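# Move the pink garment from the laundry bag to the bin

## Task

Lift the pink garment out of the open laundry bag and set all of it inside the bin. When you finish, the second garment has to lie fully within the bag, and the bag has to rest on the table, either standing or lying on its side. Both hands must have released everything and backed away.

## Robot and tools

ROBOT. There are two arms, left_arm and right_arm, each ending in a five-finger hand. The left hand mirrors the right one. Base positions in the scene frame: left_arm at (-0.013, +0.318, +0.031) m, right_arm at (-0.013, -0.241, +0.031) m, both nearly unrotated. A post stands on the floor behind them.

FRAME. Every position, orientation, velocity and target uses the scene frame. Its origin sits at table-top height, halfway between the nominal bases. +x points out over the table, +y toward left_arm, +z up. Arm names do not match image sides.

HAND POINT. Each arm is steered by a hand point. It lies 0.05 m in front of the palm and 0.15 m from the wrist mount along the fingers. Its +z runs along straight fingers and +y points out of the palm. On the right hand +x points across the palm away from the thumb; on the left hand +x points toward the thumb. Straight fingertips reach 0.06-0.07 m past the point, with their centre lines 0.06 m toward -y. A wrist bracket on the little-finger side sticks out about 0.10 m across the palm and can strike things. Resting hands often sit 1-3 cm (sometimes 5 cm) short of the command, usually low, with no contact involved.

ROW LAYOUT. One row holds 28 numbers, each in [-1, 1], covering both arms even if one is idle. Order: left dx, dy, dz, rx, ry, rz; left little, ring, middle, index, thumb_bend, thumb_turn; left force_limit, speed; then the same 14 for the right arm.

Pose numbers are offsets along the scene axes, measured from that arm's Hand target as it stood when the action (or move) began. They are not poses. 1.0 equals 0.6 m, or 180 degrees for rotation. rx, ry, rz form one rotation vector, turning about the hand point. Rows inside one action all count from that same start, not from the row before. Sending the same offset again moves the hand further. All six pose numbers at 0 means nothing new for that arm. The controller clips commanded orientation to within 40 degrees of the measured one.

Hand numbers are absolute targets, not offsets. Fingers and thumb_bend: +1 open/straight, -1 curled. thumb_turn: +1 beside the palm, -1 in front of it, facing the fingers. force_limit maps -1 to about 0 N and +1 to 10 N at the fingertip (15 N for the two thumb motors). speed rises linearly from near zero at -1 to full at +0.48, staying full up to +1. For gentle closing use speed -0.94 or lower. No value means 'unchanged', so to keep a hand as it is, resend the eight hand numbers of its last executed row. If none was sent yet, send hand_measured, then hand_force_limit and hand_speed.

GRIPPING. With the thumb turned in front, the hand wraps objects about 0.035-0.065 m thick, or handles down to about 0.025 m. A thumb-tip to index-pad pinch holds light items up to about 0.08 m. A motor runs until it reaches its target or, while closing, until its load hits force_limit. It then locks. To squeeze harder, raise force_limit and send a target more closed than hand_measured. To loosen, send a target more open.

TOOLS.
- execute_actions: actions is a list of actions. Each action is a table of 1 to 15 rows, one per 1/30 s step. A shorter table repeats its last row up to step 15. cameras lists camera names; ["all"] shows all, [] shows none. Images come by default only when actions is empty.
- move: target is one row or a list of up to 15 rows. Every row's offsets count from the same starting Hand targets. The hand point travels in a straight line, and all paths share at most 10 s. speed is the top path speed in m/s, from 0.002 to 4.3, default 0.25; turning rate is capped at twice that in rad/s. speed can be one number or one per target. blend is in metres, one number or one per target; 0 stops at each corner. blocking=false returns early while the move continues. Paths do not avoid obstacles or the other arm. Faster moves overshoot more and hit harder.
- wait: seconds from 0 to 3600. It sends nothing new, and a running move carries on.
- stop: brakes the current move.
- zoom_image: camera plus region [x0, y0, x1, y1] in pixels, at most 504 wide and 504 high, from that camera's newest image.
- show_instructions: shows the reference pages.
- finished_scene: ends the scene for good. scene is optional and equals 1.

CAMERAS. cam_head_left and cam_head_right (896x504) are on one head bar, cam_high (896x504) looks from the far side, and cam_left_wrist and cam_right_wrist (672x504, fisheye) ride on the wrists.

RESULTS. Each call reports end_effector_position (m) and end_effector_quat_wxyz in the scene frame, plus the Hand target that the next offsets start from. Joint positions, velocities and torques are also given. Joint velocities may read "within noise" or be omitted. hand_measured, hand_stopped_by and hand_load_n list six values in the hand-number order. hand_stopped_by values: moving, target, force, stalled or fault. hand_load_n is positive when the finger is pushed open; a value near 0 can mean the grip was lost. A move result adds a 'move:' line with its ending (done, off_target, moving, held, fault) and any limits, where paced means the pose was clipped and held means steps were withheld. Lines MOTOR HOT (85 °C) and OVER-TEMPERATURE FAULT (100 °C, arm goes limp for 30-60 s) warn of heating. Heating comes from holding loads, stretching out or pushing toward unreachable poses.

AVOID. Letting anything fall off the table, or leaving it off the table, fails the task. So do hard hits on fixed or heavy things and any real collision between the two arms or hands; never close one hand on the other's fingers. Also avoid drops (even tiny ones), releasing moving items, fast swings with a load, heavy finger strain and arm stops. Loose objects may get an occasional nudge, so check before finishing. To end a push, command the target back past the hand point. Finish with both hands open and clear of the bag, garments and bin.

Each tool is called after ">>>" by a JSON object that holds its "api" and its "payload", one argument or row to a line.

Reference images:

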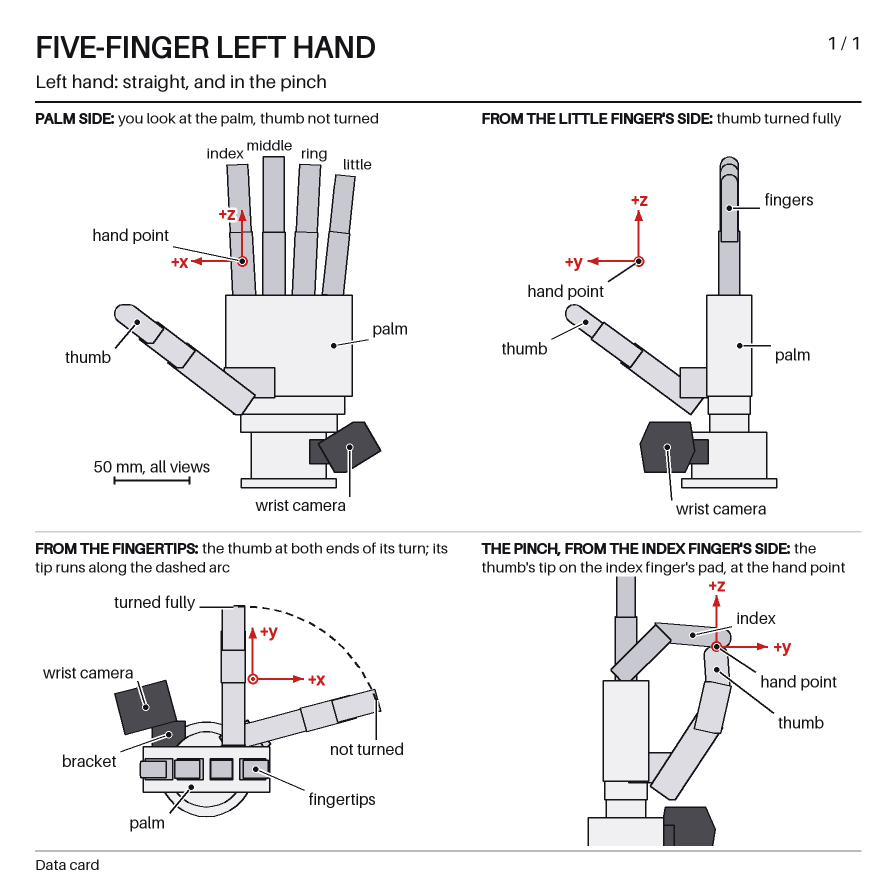

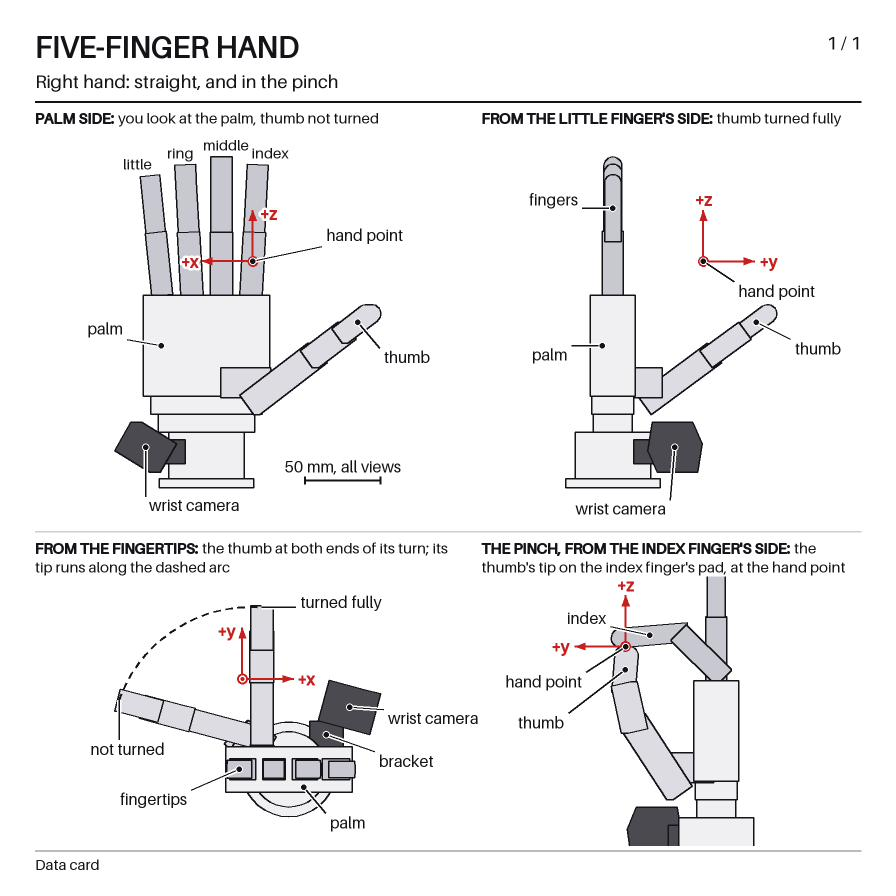

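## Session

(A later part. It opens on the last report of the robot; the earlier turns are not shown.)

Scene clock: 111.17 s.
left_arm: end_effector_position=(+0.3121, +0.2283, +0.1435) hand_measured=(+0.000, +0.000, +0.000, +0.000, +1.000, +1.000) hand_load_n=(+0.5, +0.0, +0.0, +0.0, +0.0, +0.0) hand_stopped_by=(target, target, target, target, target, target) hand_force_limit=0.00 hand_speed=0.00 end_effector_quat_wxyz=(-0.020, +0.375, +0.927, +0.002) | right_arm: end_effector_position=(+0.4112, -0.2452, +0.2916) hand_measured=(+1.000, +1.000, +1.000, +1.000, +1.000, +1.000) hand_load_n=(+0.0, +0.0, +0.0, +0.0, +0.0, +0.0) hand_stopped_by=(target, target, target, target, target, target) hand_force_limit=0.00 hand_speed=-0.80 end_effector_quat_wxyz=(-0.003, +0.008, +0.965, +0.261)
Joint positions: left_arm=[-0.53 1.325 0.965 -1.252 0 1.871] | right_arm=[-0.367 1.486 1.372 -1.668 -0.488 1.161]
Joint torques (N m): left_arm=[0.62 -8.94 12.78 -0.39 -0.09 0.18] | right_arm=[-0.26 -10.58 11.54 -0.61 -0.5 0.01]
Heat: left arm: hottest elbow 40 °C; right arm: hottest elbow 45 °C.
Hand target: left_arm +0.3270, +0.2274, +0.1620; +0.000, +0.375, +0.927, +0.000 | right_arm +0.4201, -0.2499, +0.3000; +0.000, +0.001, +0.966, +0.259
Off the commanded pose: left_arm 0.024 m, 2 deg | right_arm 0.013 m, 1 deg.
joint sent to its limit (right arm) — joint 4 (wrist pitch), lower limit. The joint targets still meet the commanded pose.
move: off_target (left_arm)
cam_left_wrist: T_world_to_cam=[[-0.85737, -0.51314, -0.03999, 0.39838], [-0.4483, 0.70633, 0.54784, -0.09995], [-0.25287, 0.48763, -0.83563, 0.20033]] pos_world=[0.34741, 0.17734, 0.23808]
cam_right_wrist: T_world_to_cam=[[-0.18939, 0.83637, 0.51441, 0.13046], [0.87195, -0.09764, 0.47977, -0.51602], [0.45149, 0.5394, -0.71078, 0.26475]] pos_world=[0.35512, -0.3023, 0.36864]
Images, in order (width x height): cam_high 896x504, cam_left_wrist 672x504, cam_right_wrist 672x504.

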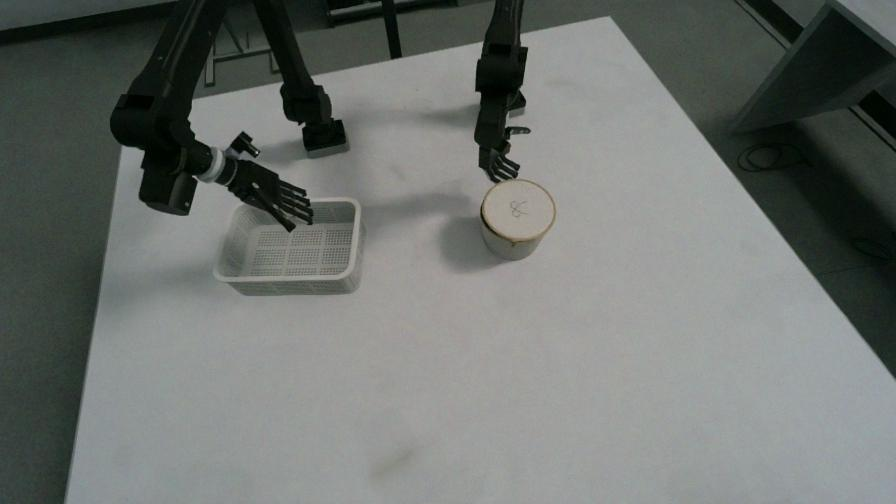

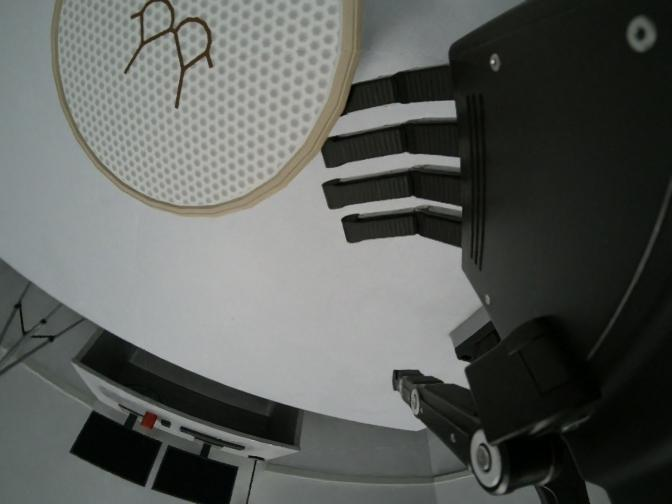

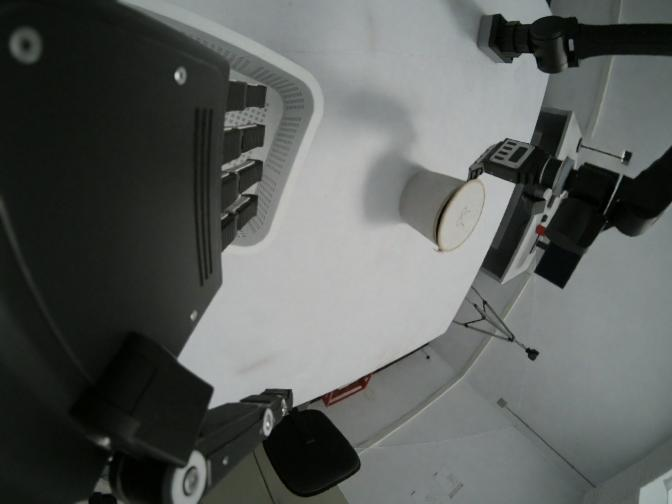

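>>> {"api": "move", "payload": {
  "target": [
    [0.02,0.0,0.0383,0,0,0.01,0,0,0,0,1,1,0,0,0,0,0,0,0,0,1,1,1,1,1,1,0,-0.8],
    [0.045,0.0,0.115,0,0,0.028,0,0,0,0,1,1,0,0,0,0,0,0,0,0,1,1,1,1,1,1,0,-0.8]
  ],
  "speed": 0.05,
  "blend": 0.01,
  "cameras": ["cam_left_wrist","cam_high","cam_right_wrist"]
}}

>>> {"api": "zoom_image", "payload": {
  "camera": "cam_high",
  "region": [450, 120, 590, 270]
}}

>>> {"api": "zoom_image", "payload": {
  "camera": "cam_right_wrist",
  "region": [390, 120, 530, 260]
}}

Scene clock: 113.80 s.
left_arm: end_effector_position=(+0.3435, +0.2262, +0.2189) hand_measured=(+0.000, +0.000, +0.000, +0.000, +1.000, +1.000) hand_load_n=(+0.0, +0.0, +0.0, +0.0, +0.0, +0.0) hand_stopped_by=(target, target, target, target, target, target) hand_force_limit=0.00 hand_speed=0.00 end_effector_quat_wxyz=(-0.009, +0.349, +0.937, +0.001) | right_arm: end_effector_position=(+0.4112, -0.2452, +0.2916) hand_measured=(+1.000, +1.000, +1.000, +1.000, +1.000, +1.000) hand_load_n=(+0.0, +0.0, +0.0, +0.0, +0.0, +0.0) hand_stopped_by=(target, target, target, target, target, target) hand_force_limit=0.00 hand_speed=-0.80 end_effector_quat_wxyz=(-0.003, +0.008, +0.965, +0.261)
Joint positions: left_arm=[-0.495 1.343 1.187 -1.433 0 1.851] | right_arm=[-0.367 1.486 1.372 -1.668 -0.488 1.161]
Joint torques (N m): left_arm=[0.91 -8.12 13.44 -0.34 -0.01 -0.11] | right_arm=[-0.32 -10.52 11.55 -0.59 -0.5 0.01]
Heat: left arm: hottest elbow 41 °C; right arm: hottest elbow 45 °C.
Hand target: left_arm +0.3540, +0.2275, +0.2310; +0.000, +0.334, +0.943, +0.000 | right_arm +0.4201, -0.2499, +0.3000; +0.000, +0.001, +0.966, +0.259
Off the commanded pose: left_arm 0.016 m, 2 deg | right_arm 0.013 m, 1 deg.
joint sent to its limit (right arm) — joint 4 (wrist pitch), lower limit. The joint targets still meet the commanded pose.
move: off_target (left_arm)
cam_left_wrist: T_world_to_cam=[[-0.82712, -0.55956, -0.05245, 0.42998], [-0.49753, 0.68562, 0.5314, -0.10055], [-0.2614, 0.46563, -0.84549, 0.2823]] pos_world=[0.37942, 0.17809, 0.31467]
cam_right_wrist: T_world_to_cam=[[-0.18939, 0.83637, 0.51441, 0.13046], [0.87195, -0.09764, 0.47977, -0.51602], [0.45149, 0.5394, -0.71078, 0.26475]] pos_world=[0.35512, -0.3023, 0.36864]
Images, in order (width x height): cam_high 896x504, cam_left_wrist 672x504, cam_right_wrist 672x504.

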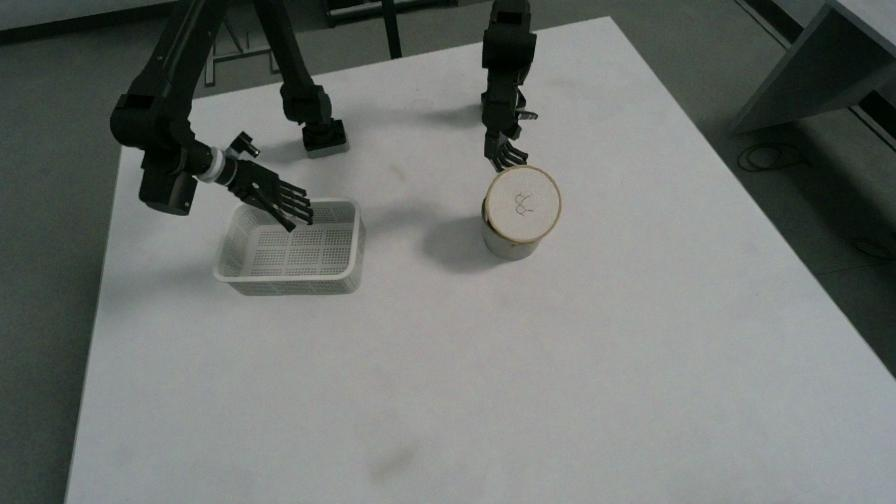

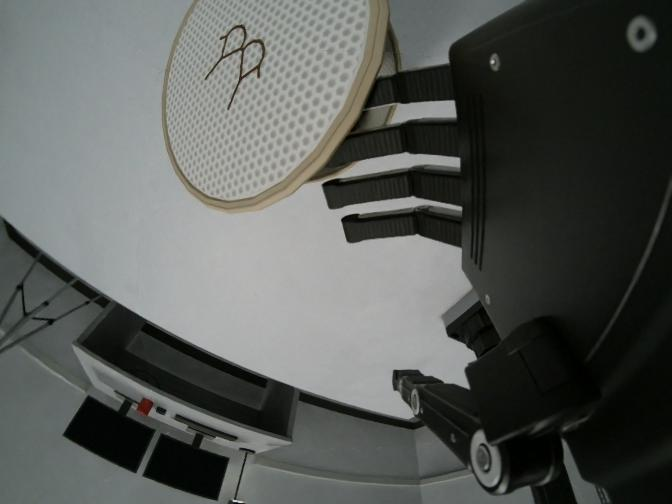

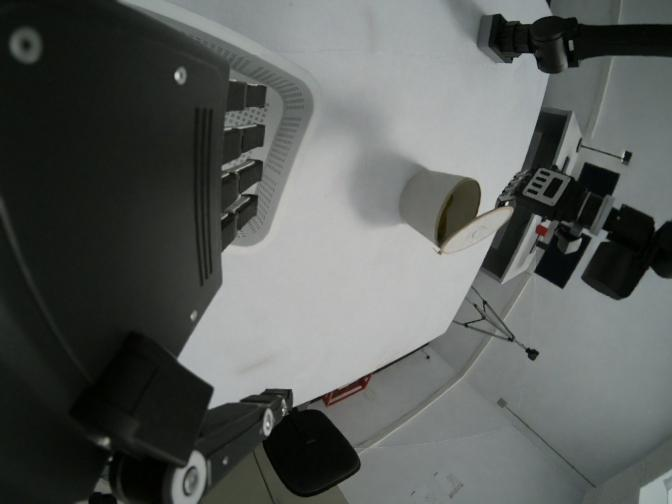

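Scaled by 3.360 from the camera's image (finer frame: 1280x720).

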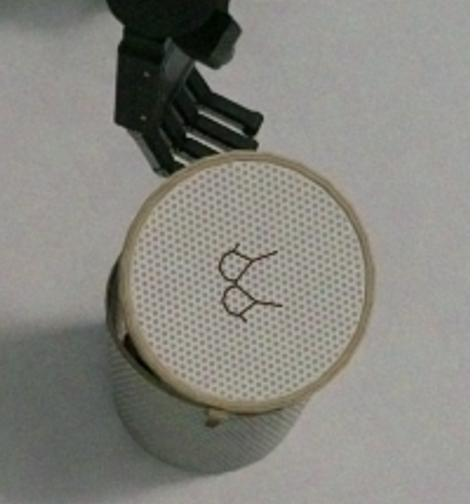

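Scaled by 3.600 from the camera's image (finer frame: 960x720).

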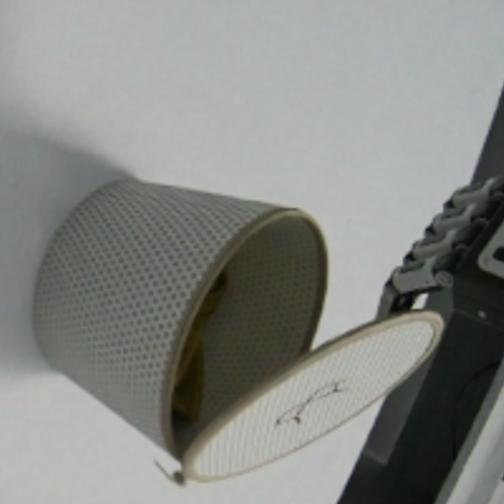

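>>> {"api": "move", "payload": {
  "target": [
    [0.05,0.02,0.045,0,0,0.02,0,0,0,0,1,1,0,0,0,0,0,0,0,0,1,1,1,1,1,1,0,-0.8],
    [0.1,0.048,0.07,0,0,0.044,0,0,0,0,1,1,0,0,0,0,0,0,0,0,1,1,1,1,1,1,0,-0.8]
  ],
  "speed": 0.05,
  "blend": 0.01,
  "cameras": ["cam_left_wrist","cam_high","cam_right_wrist"]
}}

>>> {"api": "zoom_image", "payload": {
  "camera": "cam_high",
  "region": [450, 120, 590, 270]
}}

>>> {"api": "zoom_image", "payload": {
  "camera": "cam_right_wrist",
  "region": [390, 120, 530, 260]
}}

Scene clock: 116.83 s.
left_arm: end_effector_position=(+0.4044, +0.2534, +0.2618) hand_measured=(+0.000, +0.000, +0.000, +0.000, +1.000, +1.000) hand_load_n=(+0.5, +0.0, +0.0, +0.0, -0.5, +0.0) hand_stopped_by=(target, target, target, target, target, target) hand_force_limit=0.00 hand_speed=0.00 end_effector_quat_wxyz=(-0.008, +0.283, +0.959, +0.000) | right_arm: end_effector_position=(+0.4112, -0.2452, +0.2916) hand_measured=(+1.000, +1.000, +1.000, +1.000, +1.000, +1.000) hand_load_n=(+0.0, +0.0, +0.0, +0.0, +0.0, +0.0) hand_stopped_by=(target, target, target, target, target, target) hand_force_limit=0.00 hand_speed=-0.80 end_effector_quat_wxyz=(-0.003, +0.008, +0.965, +0.261)
Joint positions: left_arm=[-0.372 1.477 1.436 -1.547 0 1.833] | right_arm=[-0.367 1.486 1.372 -1.668 -0.488 1.161]
Joint torques (N m): left_arm=[0.67 -9.47 13.37 -0.46 -0.05 -0.16] | right_arm=[-0.32 -10.52 11.54 -0.58 -0.5 0.01]
Heat: left arm: hottest elbow 41 °C; right arm: hottest elbow 45 °C.
Hand target: left_arm +0.4140, +0.2564, +0.2731; +0.000, +0.268, +0.963, +0.000 | right_arm +0.4201, -0.2499, +0.3000; +0.000, +0.001, +0.966, +0.259
Off the commanded pose: left_arm 0.015 m, 2 deg | right_arm 0.013 m, 1 deg.
joint sent to its limit (right arm) — joint 4 (wrist pitch), lower limit. The joint targets still meet the commanded pose.
move: off_target (left_arm)
cam_left_wrist: T_world_to_cam=[[-0.74067, -0.66975, -0.05329, 0.49109], [-0.58918, 0.60934, 0.53064, -0.0551], [-0.32293, 0.42443, -0.84592, 0.35731]] pos_world=[0.44666, 0.21084, 0.35767]
cam_right_wrist: T_world_to_cam=[[-0.18939, 0.83637, 0.51441, 0.13046], [0.87195, -0.09764, 0.47977, -0.51602], [0.45149, 0.5394, -0.71078, 0.26475]] pos_world=[0.35512, -0.3023, 0.36864]
Images, in order (width x height): cam_high 896x504, cam_left_wrist 672x504, cam_right_wrist 672x504.

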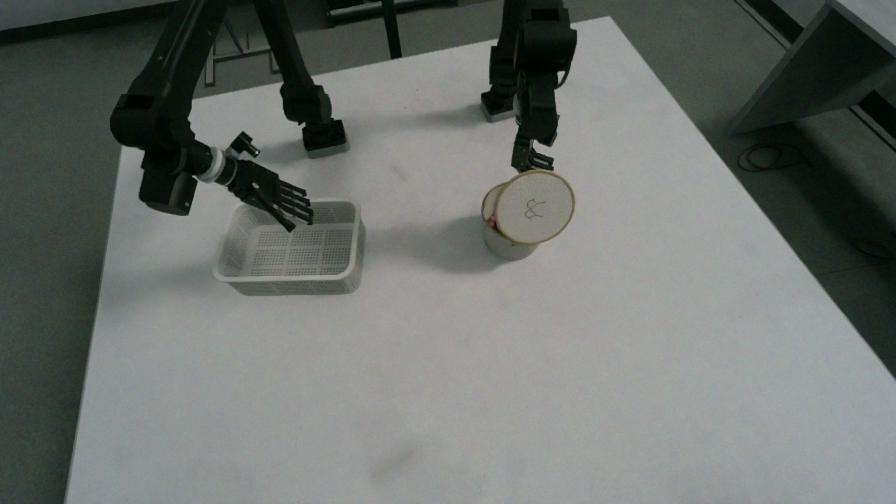

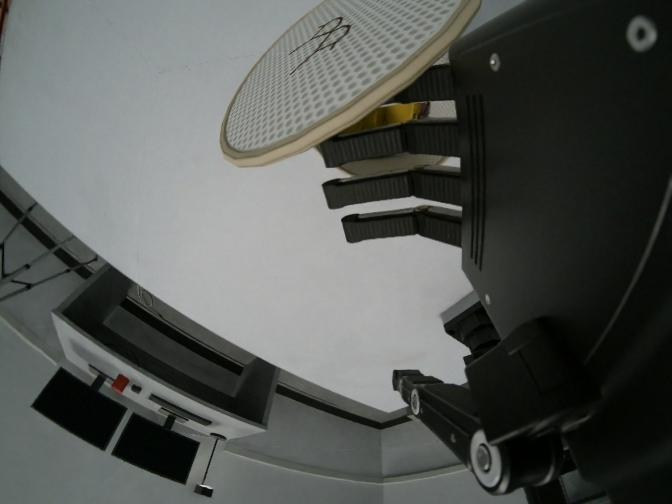

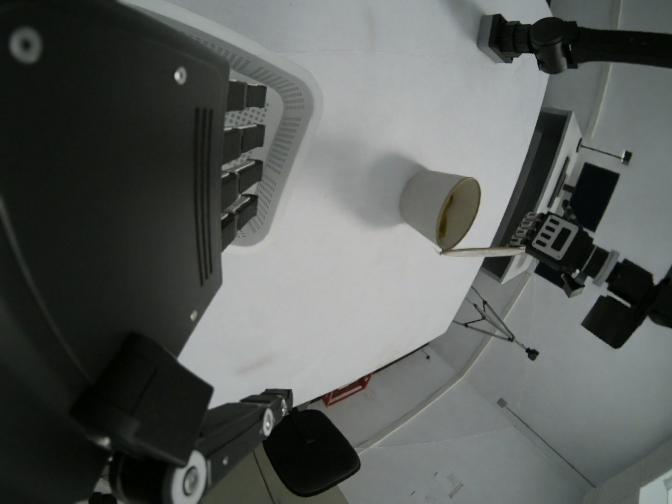

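Scaled by 3.360 from the camera's image (finer frame: 1280x720).

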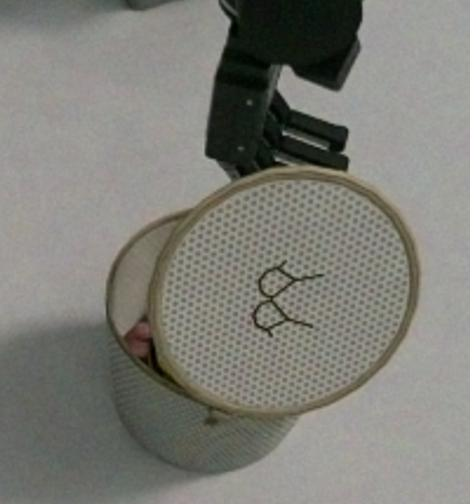

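Scaled by 3.600 from the camera's image (finer frame: 960x720).

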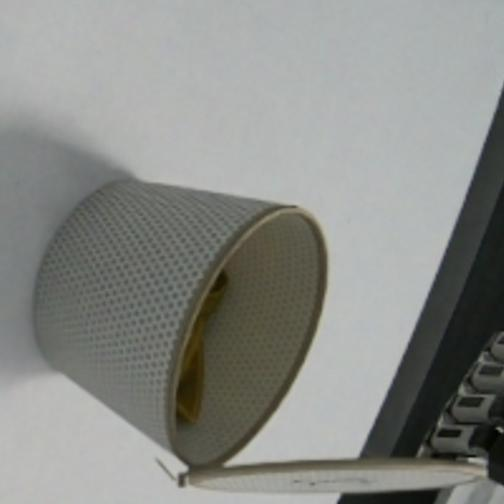

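>>> {"api": "move", "payload": {
  "target": [0,0,0,0,0,0,0,0,0,0,1,1,0,0,0.2667,0.3833,-0.1,0.2649,-0.3582,0.3064,1,1,1,1,1,-1,0,0],
  "speed": 0.25,
  "cameras": ["all"]
}}

Scene clock: 122.23 s.
left_arm: end_effector_position=(+0.4045, +0.2534, +0.2619) hand_measured=(+0.000, +0.000, +0.000, +0.000, +1.000, +1.000) hand_load_n=(+0.0, +0.0, +0.0, +0.0, -0.5, +0.0) hand_stopped_by=(target, target, target, target, target, target) hand_force_limit=0.00 hand_speed=0.00 end_effector_quat_wxyz=(-0.008, +0.283, +0.959, +0.000) | right_arm: end_effector_position=(+0.5739, -0.0242, +0.2452) hand_measured=(+1.000, +1.000, +1.000, +1.000, +1.000, -1.000) hand_load_n=(+0.0, +0.0, +0.0, +0.0, +0.0, +0.0) hand_stopped_by=(target, target, target, target, target, target) hand_force_limit=0.00 hand_speed=0.00 end_effector_quat_wxyz=(-0.383, +0.524, -0.563, -0.512)
Joint positions: left_arm=[-0.372 1.477 1.437 -1.547 0 1.833] | right_arm=[0.044 2.272 2.014 -1.668 -1.374 -0.182]
Joint torques (N m): left_arm=[0.73 -9.23 13.52 -0.44 -0.07 -0.08] | right_arm=[0.44 -20.25 11.07 -0.69 -0.85 0.06]
Heat: left arm: hottest elbow 42 °C; right arm: hottest elbow 45 °C.
Hand target: left_arm +0.4141, +0.2564, +0.2731; +0.000, +0.268, +0.963, +0.000 | right_arm +0.5801, -0.0200, +0.2399; -0.370, +0.539, -0.543, -0.527
Off the commanded pose: left_arm 0.015 m, 2 deg | right_arm 0.009 m, 4 deg.
joint sent to its limit (right arm) — joint 4 (wrist pitch), lower limit. The joint targets are off in orientation, not in position.
move: off_target (right_arm)
cam_left_wrist: T_world_to_cam=[[-0.74066, -0.66975, -0.05347, 0.49123], [-0.58934, 0.6094, 0.53039, -0.05495], [-0.32265, 0.42435, -0.84606, 0.35737]] pos_world=[0.44676, 0.21084, 0.35776]
cam_right_wrist: T_world_to_cam=[[-0.99069, -0.13426, -0.02258, 0.56837], [0.0181, -0.29428, 0.95555, -0.24557], [-0.13494, 0.94624, 0.29397, 0.13925]] pos_world=[0.58631, -0.12772, 0.20656]

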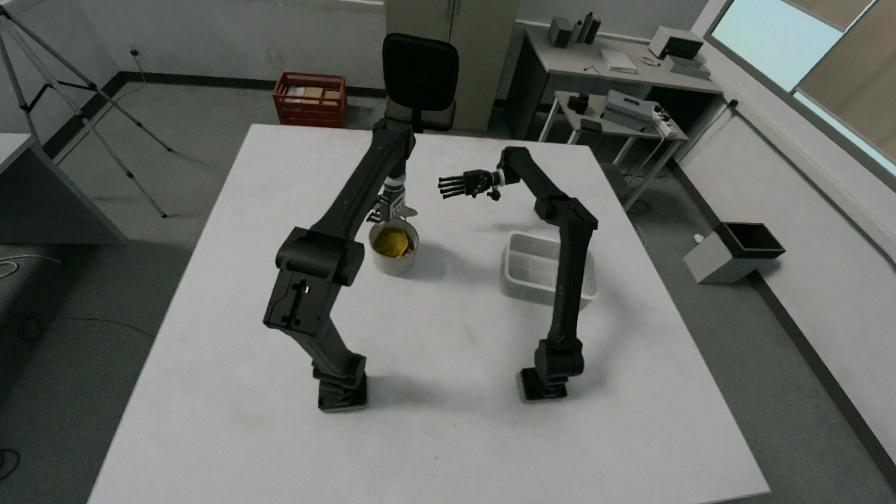

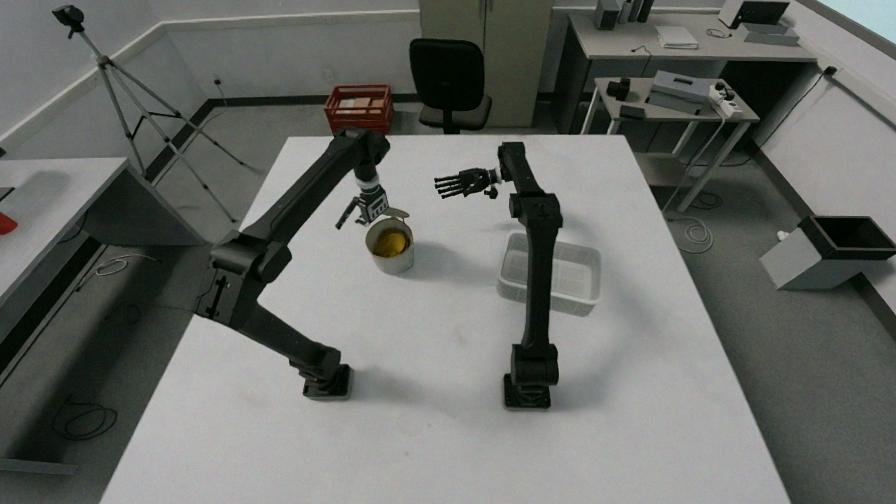

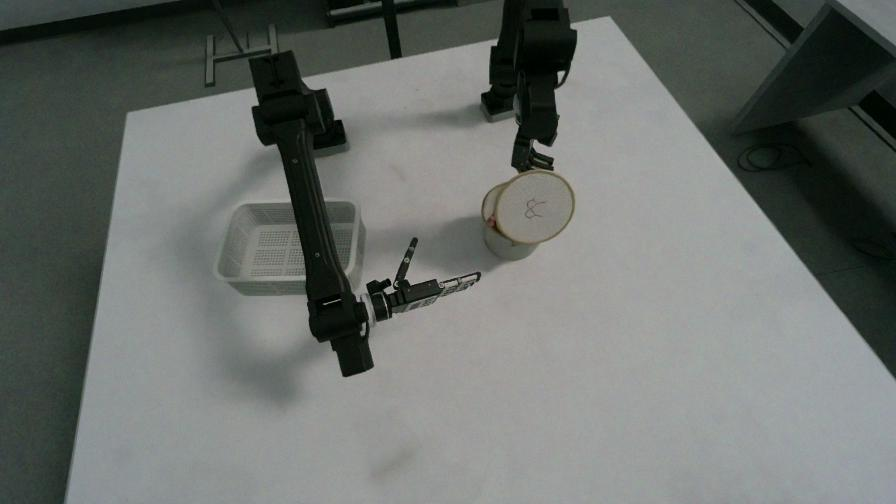

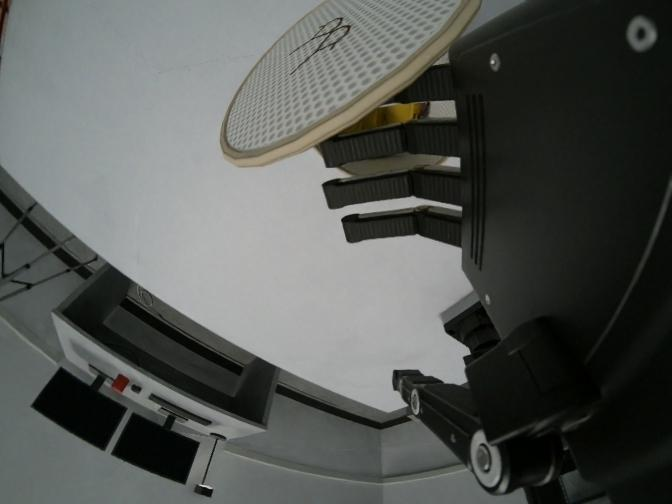

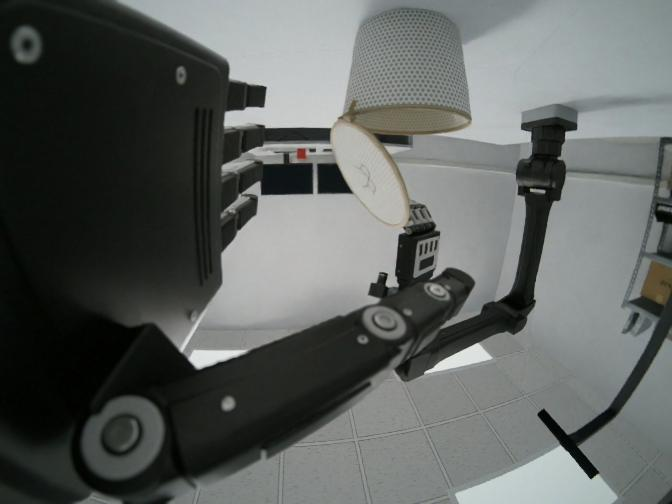

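>>> {"api": "move", "payload": {
  "target": [0,0,0,0,0,0,0,0,0,0,1,1,0,0,-0.0935,0.2433,-0.05,0,0,0,1,1,1,1,1,-1,0,0],
  "speed": 0.1,
  "cameras": ["all"]
}}

Scene clock: 126.83 s.
left_arm: end_effector_position=(+0.4045, +0.2534, +0.2619) hand_measured=(+0.000, +0.000, +0.000, +0.000, +1.000, +1.000) hand_load_n=(+0.0, +0.0, +0.0, +0.0, +0.0, +0.0) hand_stopped_by=(target, target, target, target, target, target) hand_force_limit=0.00 hand_speed=0.00 end_effector_quat_wxyz=(-0.008, +0.283, +0.959, +0.000) | right_arm: end_effector_position=(+0.5246, +0.1253, +0.2023) hand_measured=(+1.000, +1.000, +1.000, +1.000, +1.000, -1.000) hand_load_n=(+0.0, +0.0, +0.0, +0.0, -0.5, +0.0) hand_stopped_by=(target, target, target, target, target, target) hand_force_limit=0.00 hand_speed=0.00 end_effector_quat_wxyz=(-0.364, +0.538, -0.545, -0.530)
Joint positions: left_arm=[-0.372 1.477 1.437 -1.547 0 1.833] | right_arm=[0.287 2.129 1.612 -0.516 -1.369 0.737]
Joint torques (N m): left_arm=[0.79 -10.11 13.59 -0.46 -0.05 -0.15] | right_arm=[0.03 -22.18 7.92 1.32 -0.82 0.24]
Heat: left arm: hottest elbow 42 °C; right arm: hottest elbow 44 °C.
Hand target: left_arm +0.4141, +0.2564, +0.2731; +0.000, +0.268, +0.963, +0.000 | right_arm +0.5240, +0.1260, +0.2099; -0.370, +0.539, -0.543, -0.527
Off the commanded pose: left_arm 0.015 m, 2 deg | right_arm 0.008 m, 1 deg.
move: done
cam_left_wrist: T_world_to_cam=[[-0.74066, -0.66975, -0.05347, 0.49123], [-0.58934, 0.6094, 0.53039, -0.05495], [-0.32265, 0.42435, -0.84606, 0.35737]] pos_world=[0.44676, 0.21084, 0.35776]
cam_right_wrist: T_world_to_cam=[[-0.97964, -0.20036, -0.01226, 0.53904], [0.04966, -0.30105, 0.95232, -0.17462], [-0.1945, 0.93232, 0.30487, 0.03446]] pos_world=[0.54344, 0.02331, 0.16239]

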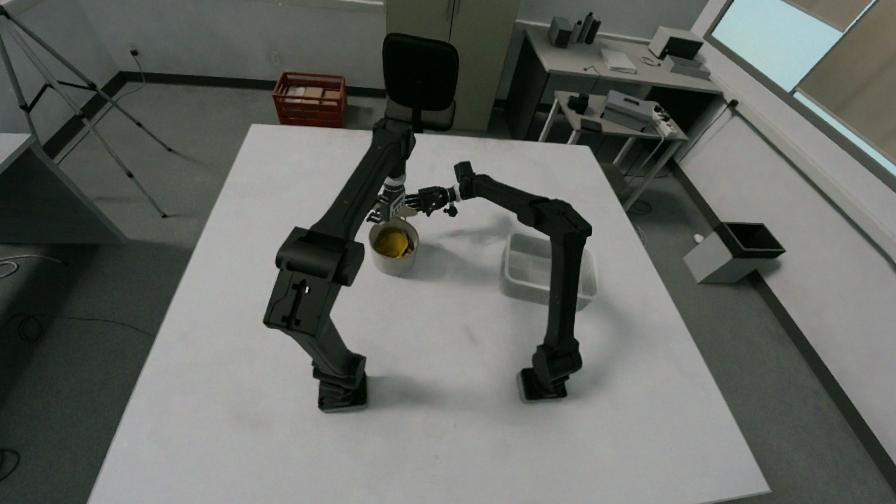

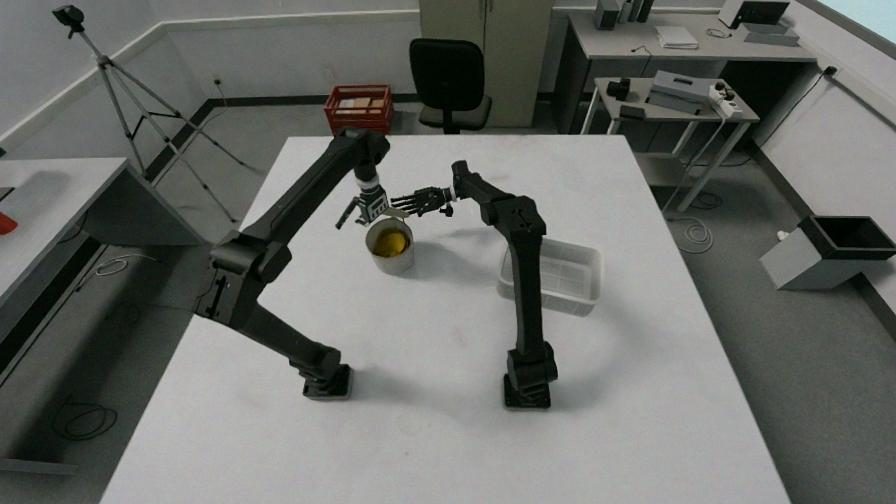

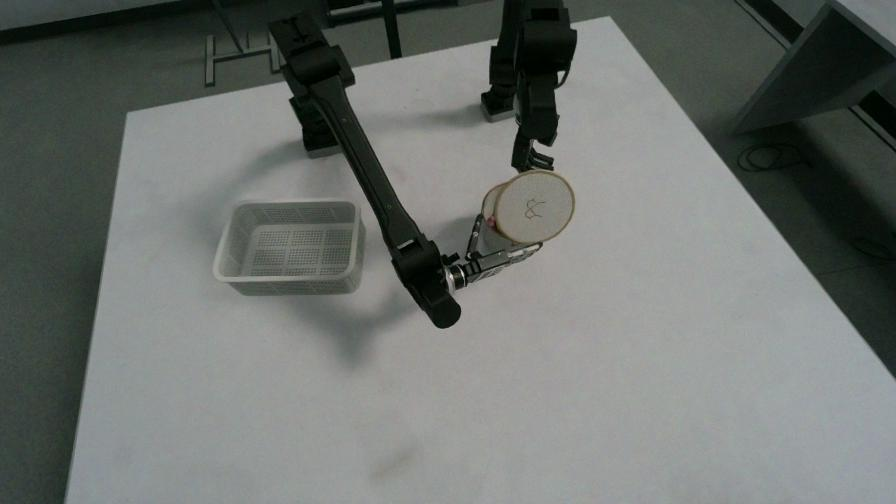

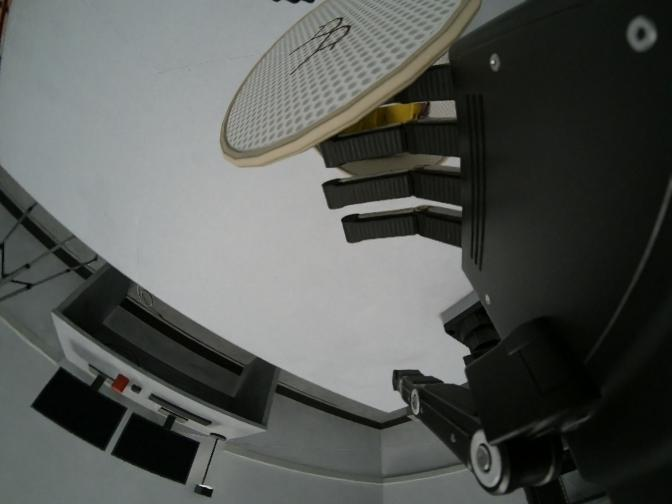

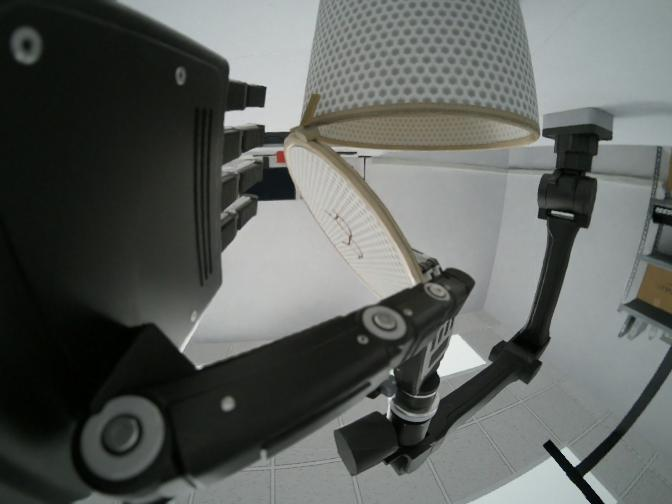

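>>> {"api": "move", "payload": {
  "target": [0.1,0.0133,0.01,0,0,0.015,0,0,0,0,1,1,0,0,-0.0133,-0.0167,0,0,0,0,1,1,1,1,1,-1,0,0],
  "speed": 0.05,
  "cameras": ["all"]
}}

Scene clock: 129.50 s.
left_arm: end_effector_position=(+0.4649, +0.2591, +0.2708) hand_measured=(+0.000, +0.000, +0.000, +0.000, +1.000, +1.000) hand_load_n=(+0.0, +0.0, +0.0, +0.0, +0.0, +0.0) hand_stopped_by=(target, target, target, target, target, target) hand_force_limit=0.00 hand_speed=0.00 end_effector_quat_wxyz=(-0.006, +0.259, +0.966, +0.000) | right_arm: end_effector_position=(+0.5148, +0.1224, +0.2025) hand_measured=(+1.000, +1.000, +1.000, +1.000, +1.000, -1.000) hand_load_n=(+0.0, +0.0, +0.0, +0.0, +0.0, +0.0) hand_stopped_by=(target, target, target, target, target, target) hand_force_limit=0.00 hand_speed=0.00 end_effector_quat_wxyz=(-0.362, +0.538, -0.545, -0.531)
Joint positions: left_arm=[-0.322 1.629 1.637 -1.59 0 1.833] | right_arm=[0.287 2.107 1.576 -0.516 -1.369 0.726]
Joint torques (N m): left_arm=[0.85 -11.75 13.29 -0.58 -0.04 -0.05] | right_arm=[-0.91 -21.66 7.83 0.64 -1.04 0.03]
Heat: left arm: hottest elbow 42 °C; right arm: hottest elbow 44 °C.
Hand target: left_arm +0.4741, +0.2642, +0.2791; +0.000, +0.245, +0.969, +0.000 | right_arm +0.5160, +0.1160, +0.2099; -0.370, +0.539, -0.543, -0.527
Off the commanded pose: left_arm 0.013 m, 2 deg | right_arm 0.010 m, 1 deg.
move: off_target (left_arm)
cam_left_wrist: T_world_to_cam=[[-0.70572, -0.70627, -0.05611, 0.53414], [-0.622, 0.5797, 0.52636, -0.00363], [-0.33923, 0.40636, -0.84841, 0.39507]] pos_world=[0.50872, 0.21881, 0.36706]
cam_right_wrist: T_world_to_cam=[[-0.97922, -0.20258, -0.00946, 0.52832], [0.05274, -0.29941, 0.95267, -0.17713], [-0.19582, 0.93237, 0.30387, 0.03603]] pos_world=[0.53374, 0.0204, 0.16279]

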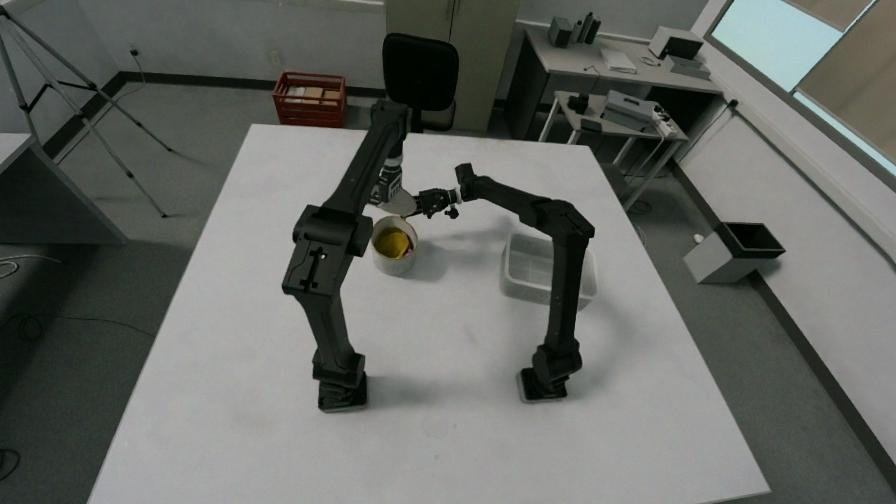

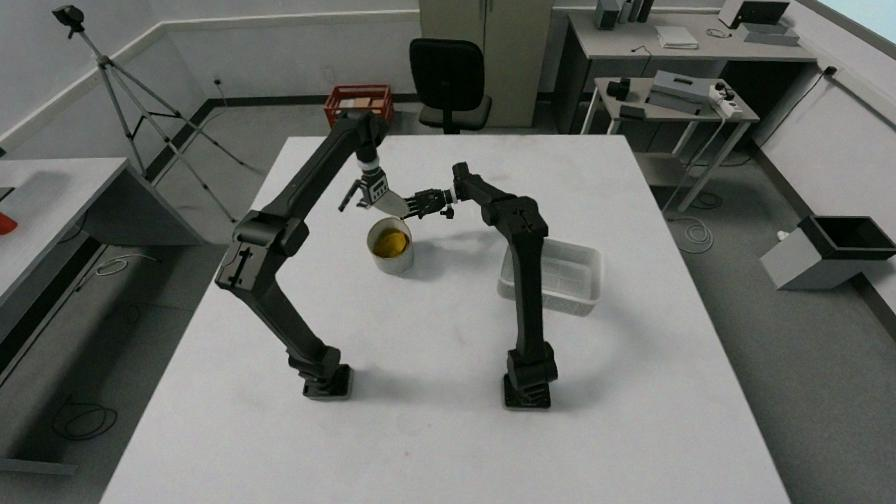

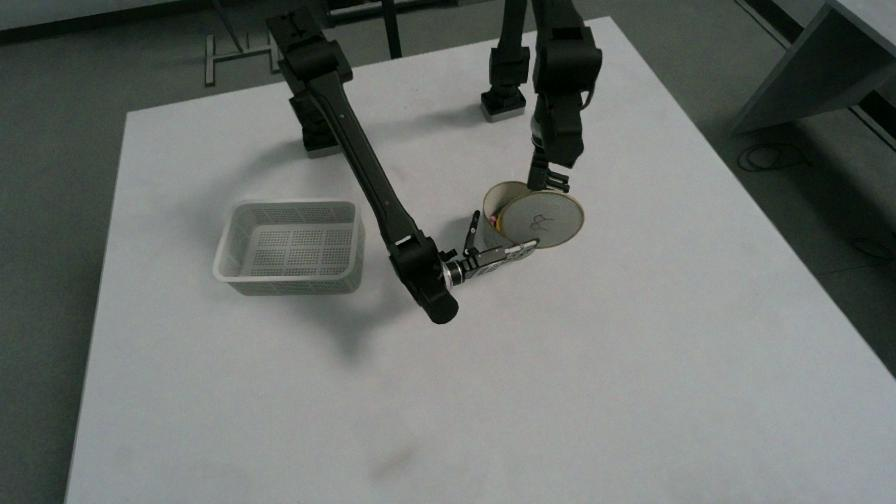

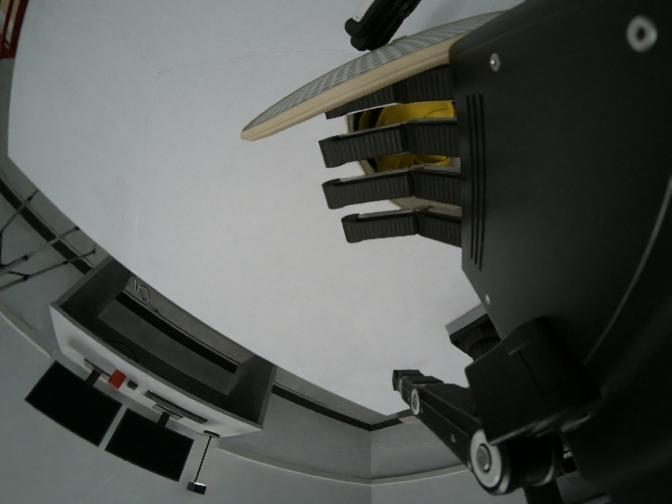

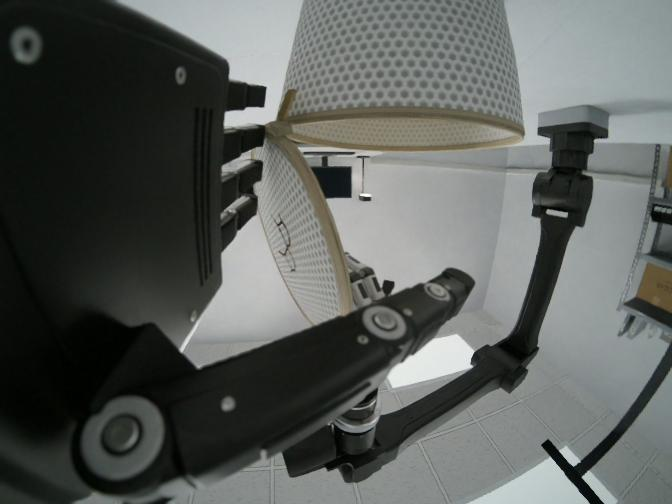

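>>> {"api": "move", "payload": {
  "target": [0.075,0.01,0.0,0,0,0,0,0,0,0,1,1,0,0,0,0,0,0,0,0,1,1,1,1,1,-1,0,0],
  "speed": 0.04,
  "cameras": ["cam_high","cam_left_wrist","cam_right_wrist"]
}}

>>> {"api": "zoom_image", "payload": {
  "camera": "cam_right_wrist",
  "region": [200, 60, 500, 360]
}}

Scene clock: 131.50 s.
left_arm: end_effector_position=(+0.5086, +0.2644, +0.2689) hand_measured=(+0.000, +0.000, +0.000, +0.000, +1.000, +1.000) hand_load_n=(+0.0, +0.0, +0.0, +0.0, +0.0, +0.0) hand_stopped_by=(target, target, target, target, target, target) hand_force_limit=0.00 hand_speed=0.00 end_effector_quat_wxyz=(-0.008, +0.244, +0.970, +0.000) | right_arm: end_effector_position=(+0.5147, +0.1224, +0.2025) hand_measured=(+1.000, +1.000, +1.000, +1.000, +1.000, -1.000) hand_load_n=(+0.0, +0.0, +0.0, +0.0, +0.0, +0.0) hand_stopped_by=(target, target, target, target, target, target) hand_force_limit=0.00 hand_speed=0.00 end_effector_quat_wxyz=(-0.363, +0.538, -0.545, -0.531)
Joint positions: left_arm=[-0.29 1.751 1.79 -1.626 0 1.836] | right_arm=[0.287 2.107 1.576 -0.516 -1.369 0.725]
Joint torques (N m): left_arm=[0.32 -14.27 13.46 -0.61 -0.1 0.23] | right_arm=[-0.85 -21.71 7.86 0.59 -1.03 0.05]
Heat: left arm: hottest elbow 42 °C; right arm: hottest elbow 44 °C.
Hand target: left_arm +0.5191, +0.2703, +0.2790; +0.000, +0.245, +0.969, +0.000 | right_arm +0.5160, +0.1161, +0.2098; -0.370, +0.539, -0.543, -0.527
Off the commanded pose: left_arm 0.016 m, 1 deg | right_arm 0.010 m, 1 deg.
move: off_target (left_arm)
cam_left_wrist: T_world_to_cam=[[-0.68495, -0.72664, -0.05339, 0.56276], [-0.636, 0.56054, 0.53038, 0.03258], [-0.35547, 0.39723, -0.84608, 0.41604]] pos_world=[0.55407, 0.2254, 0.36477]
cam_right_wrist: T_world_to_cam=[[-0.9792, -0.20267, -0.01013, 0.52842], [0.05214, -0.29951, 0.95267, -0.1768], [-0.19611, 0.93232, 0.30385, 0.03618]] pos_world=[0.53374, 0.0204, 0.16279]

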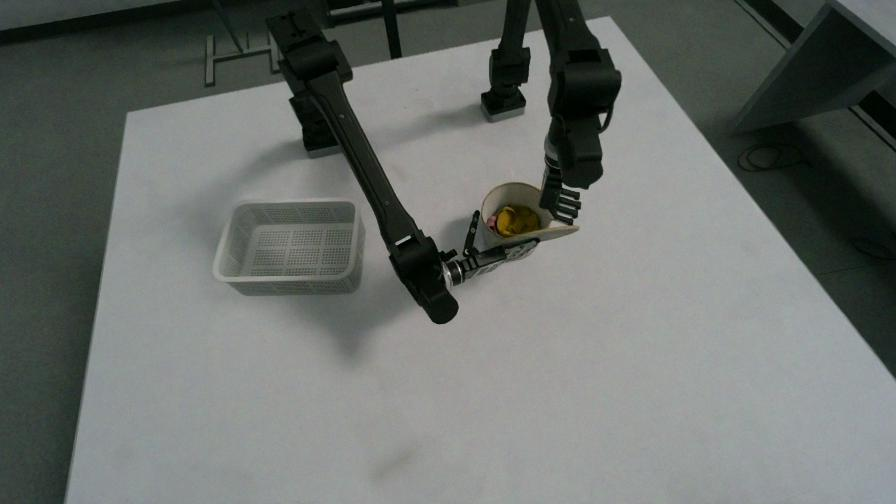

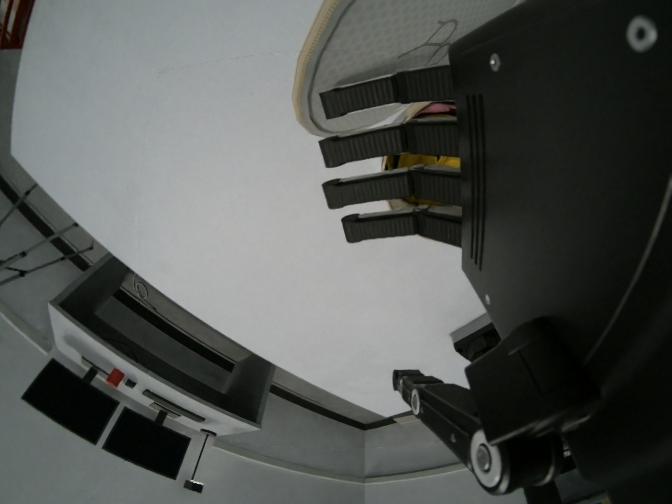

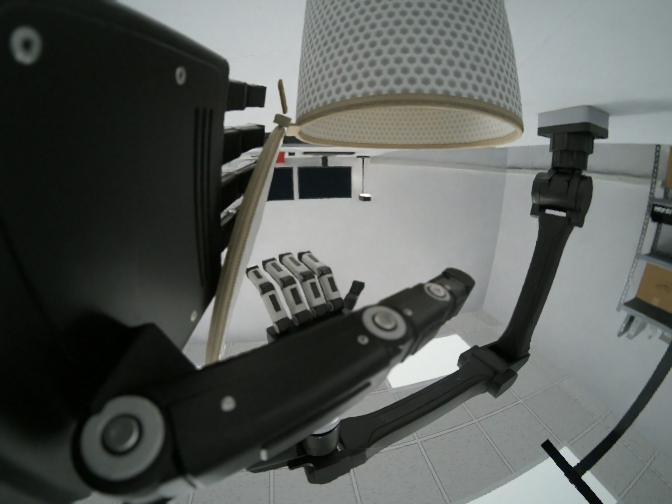

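Scaled by 1.680 from the camera's image (finer frame: 960x720).

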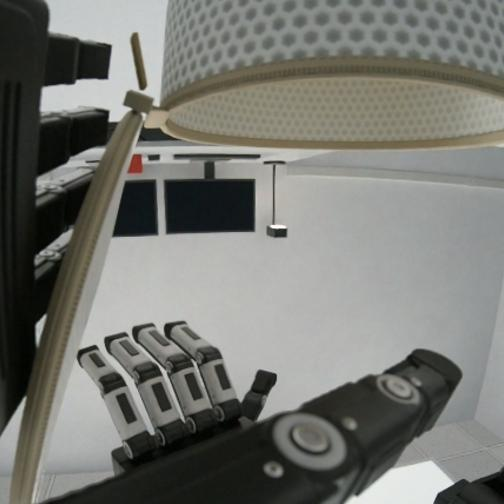

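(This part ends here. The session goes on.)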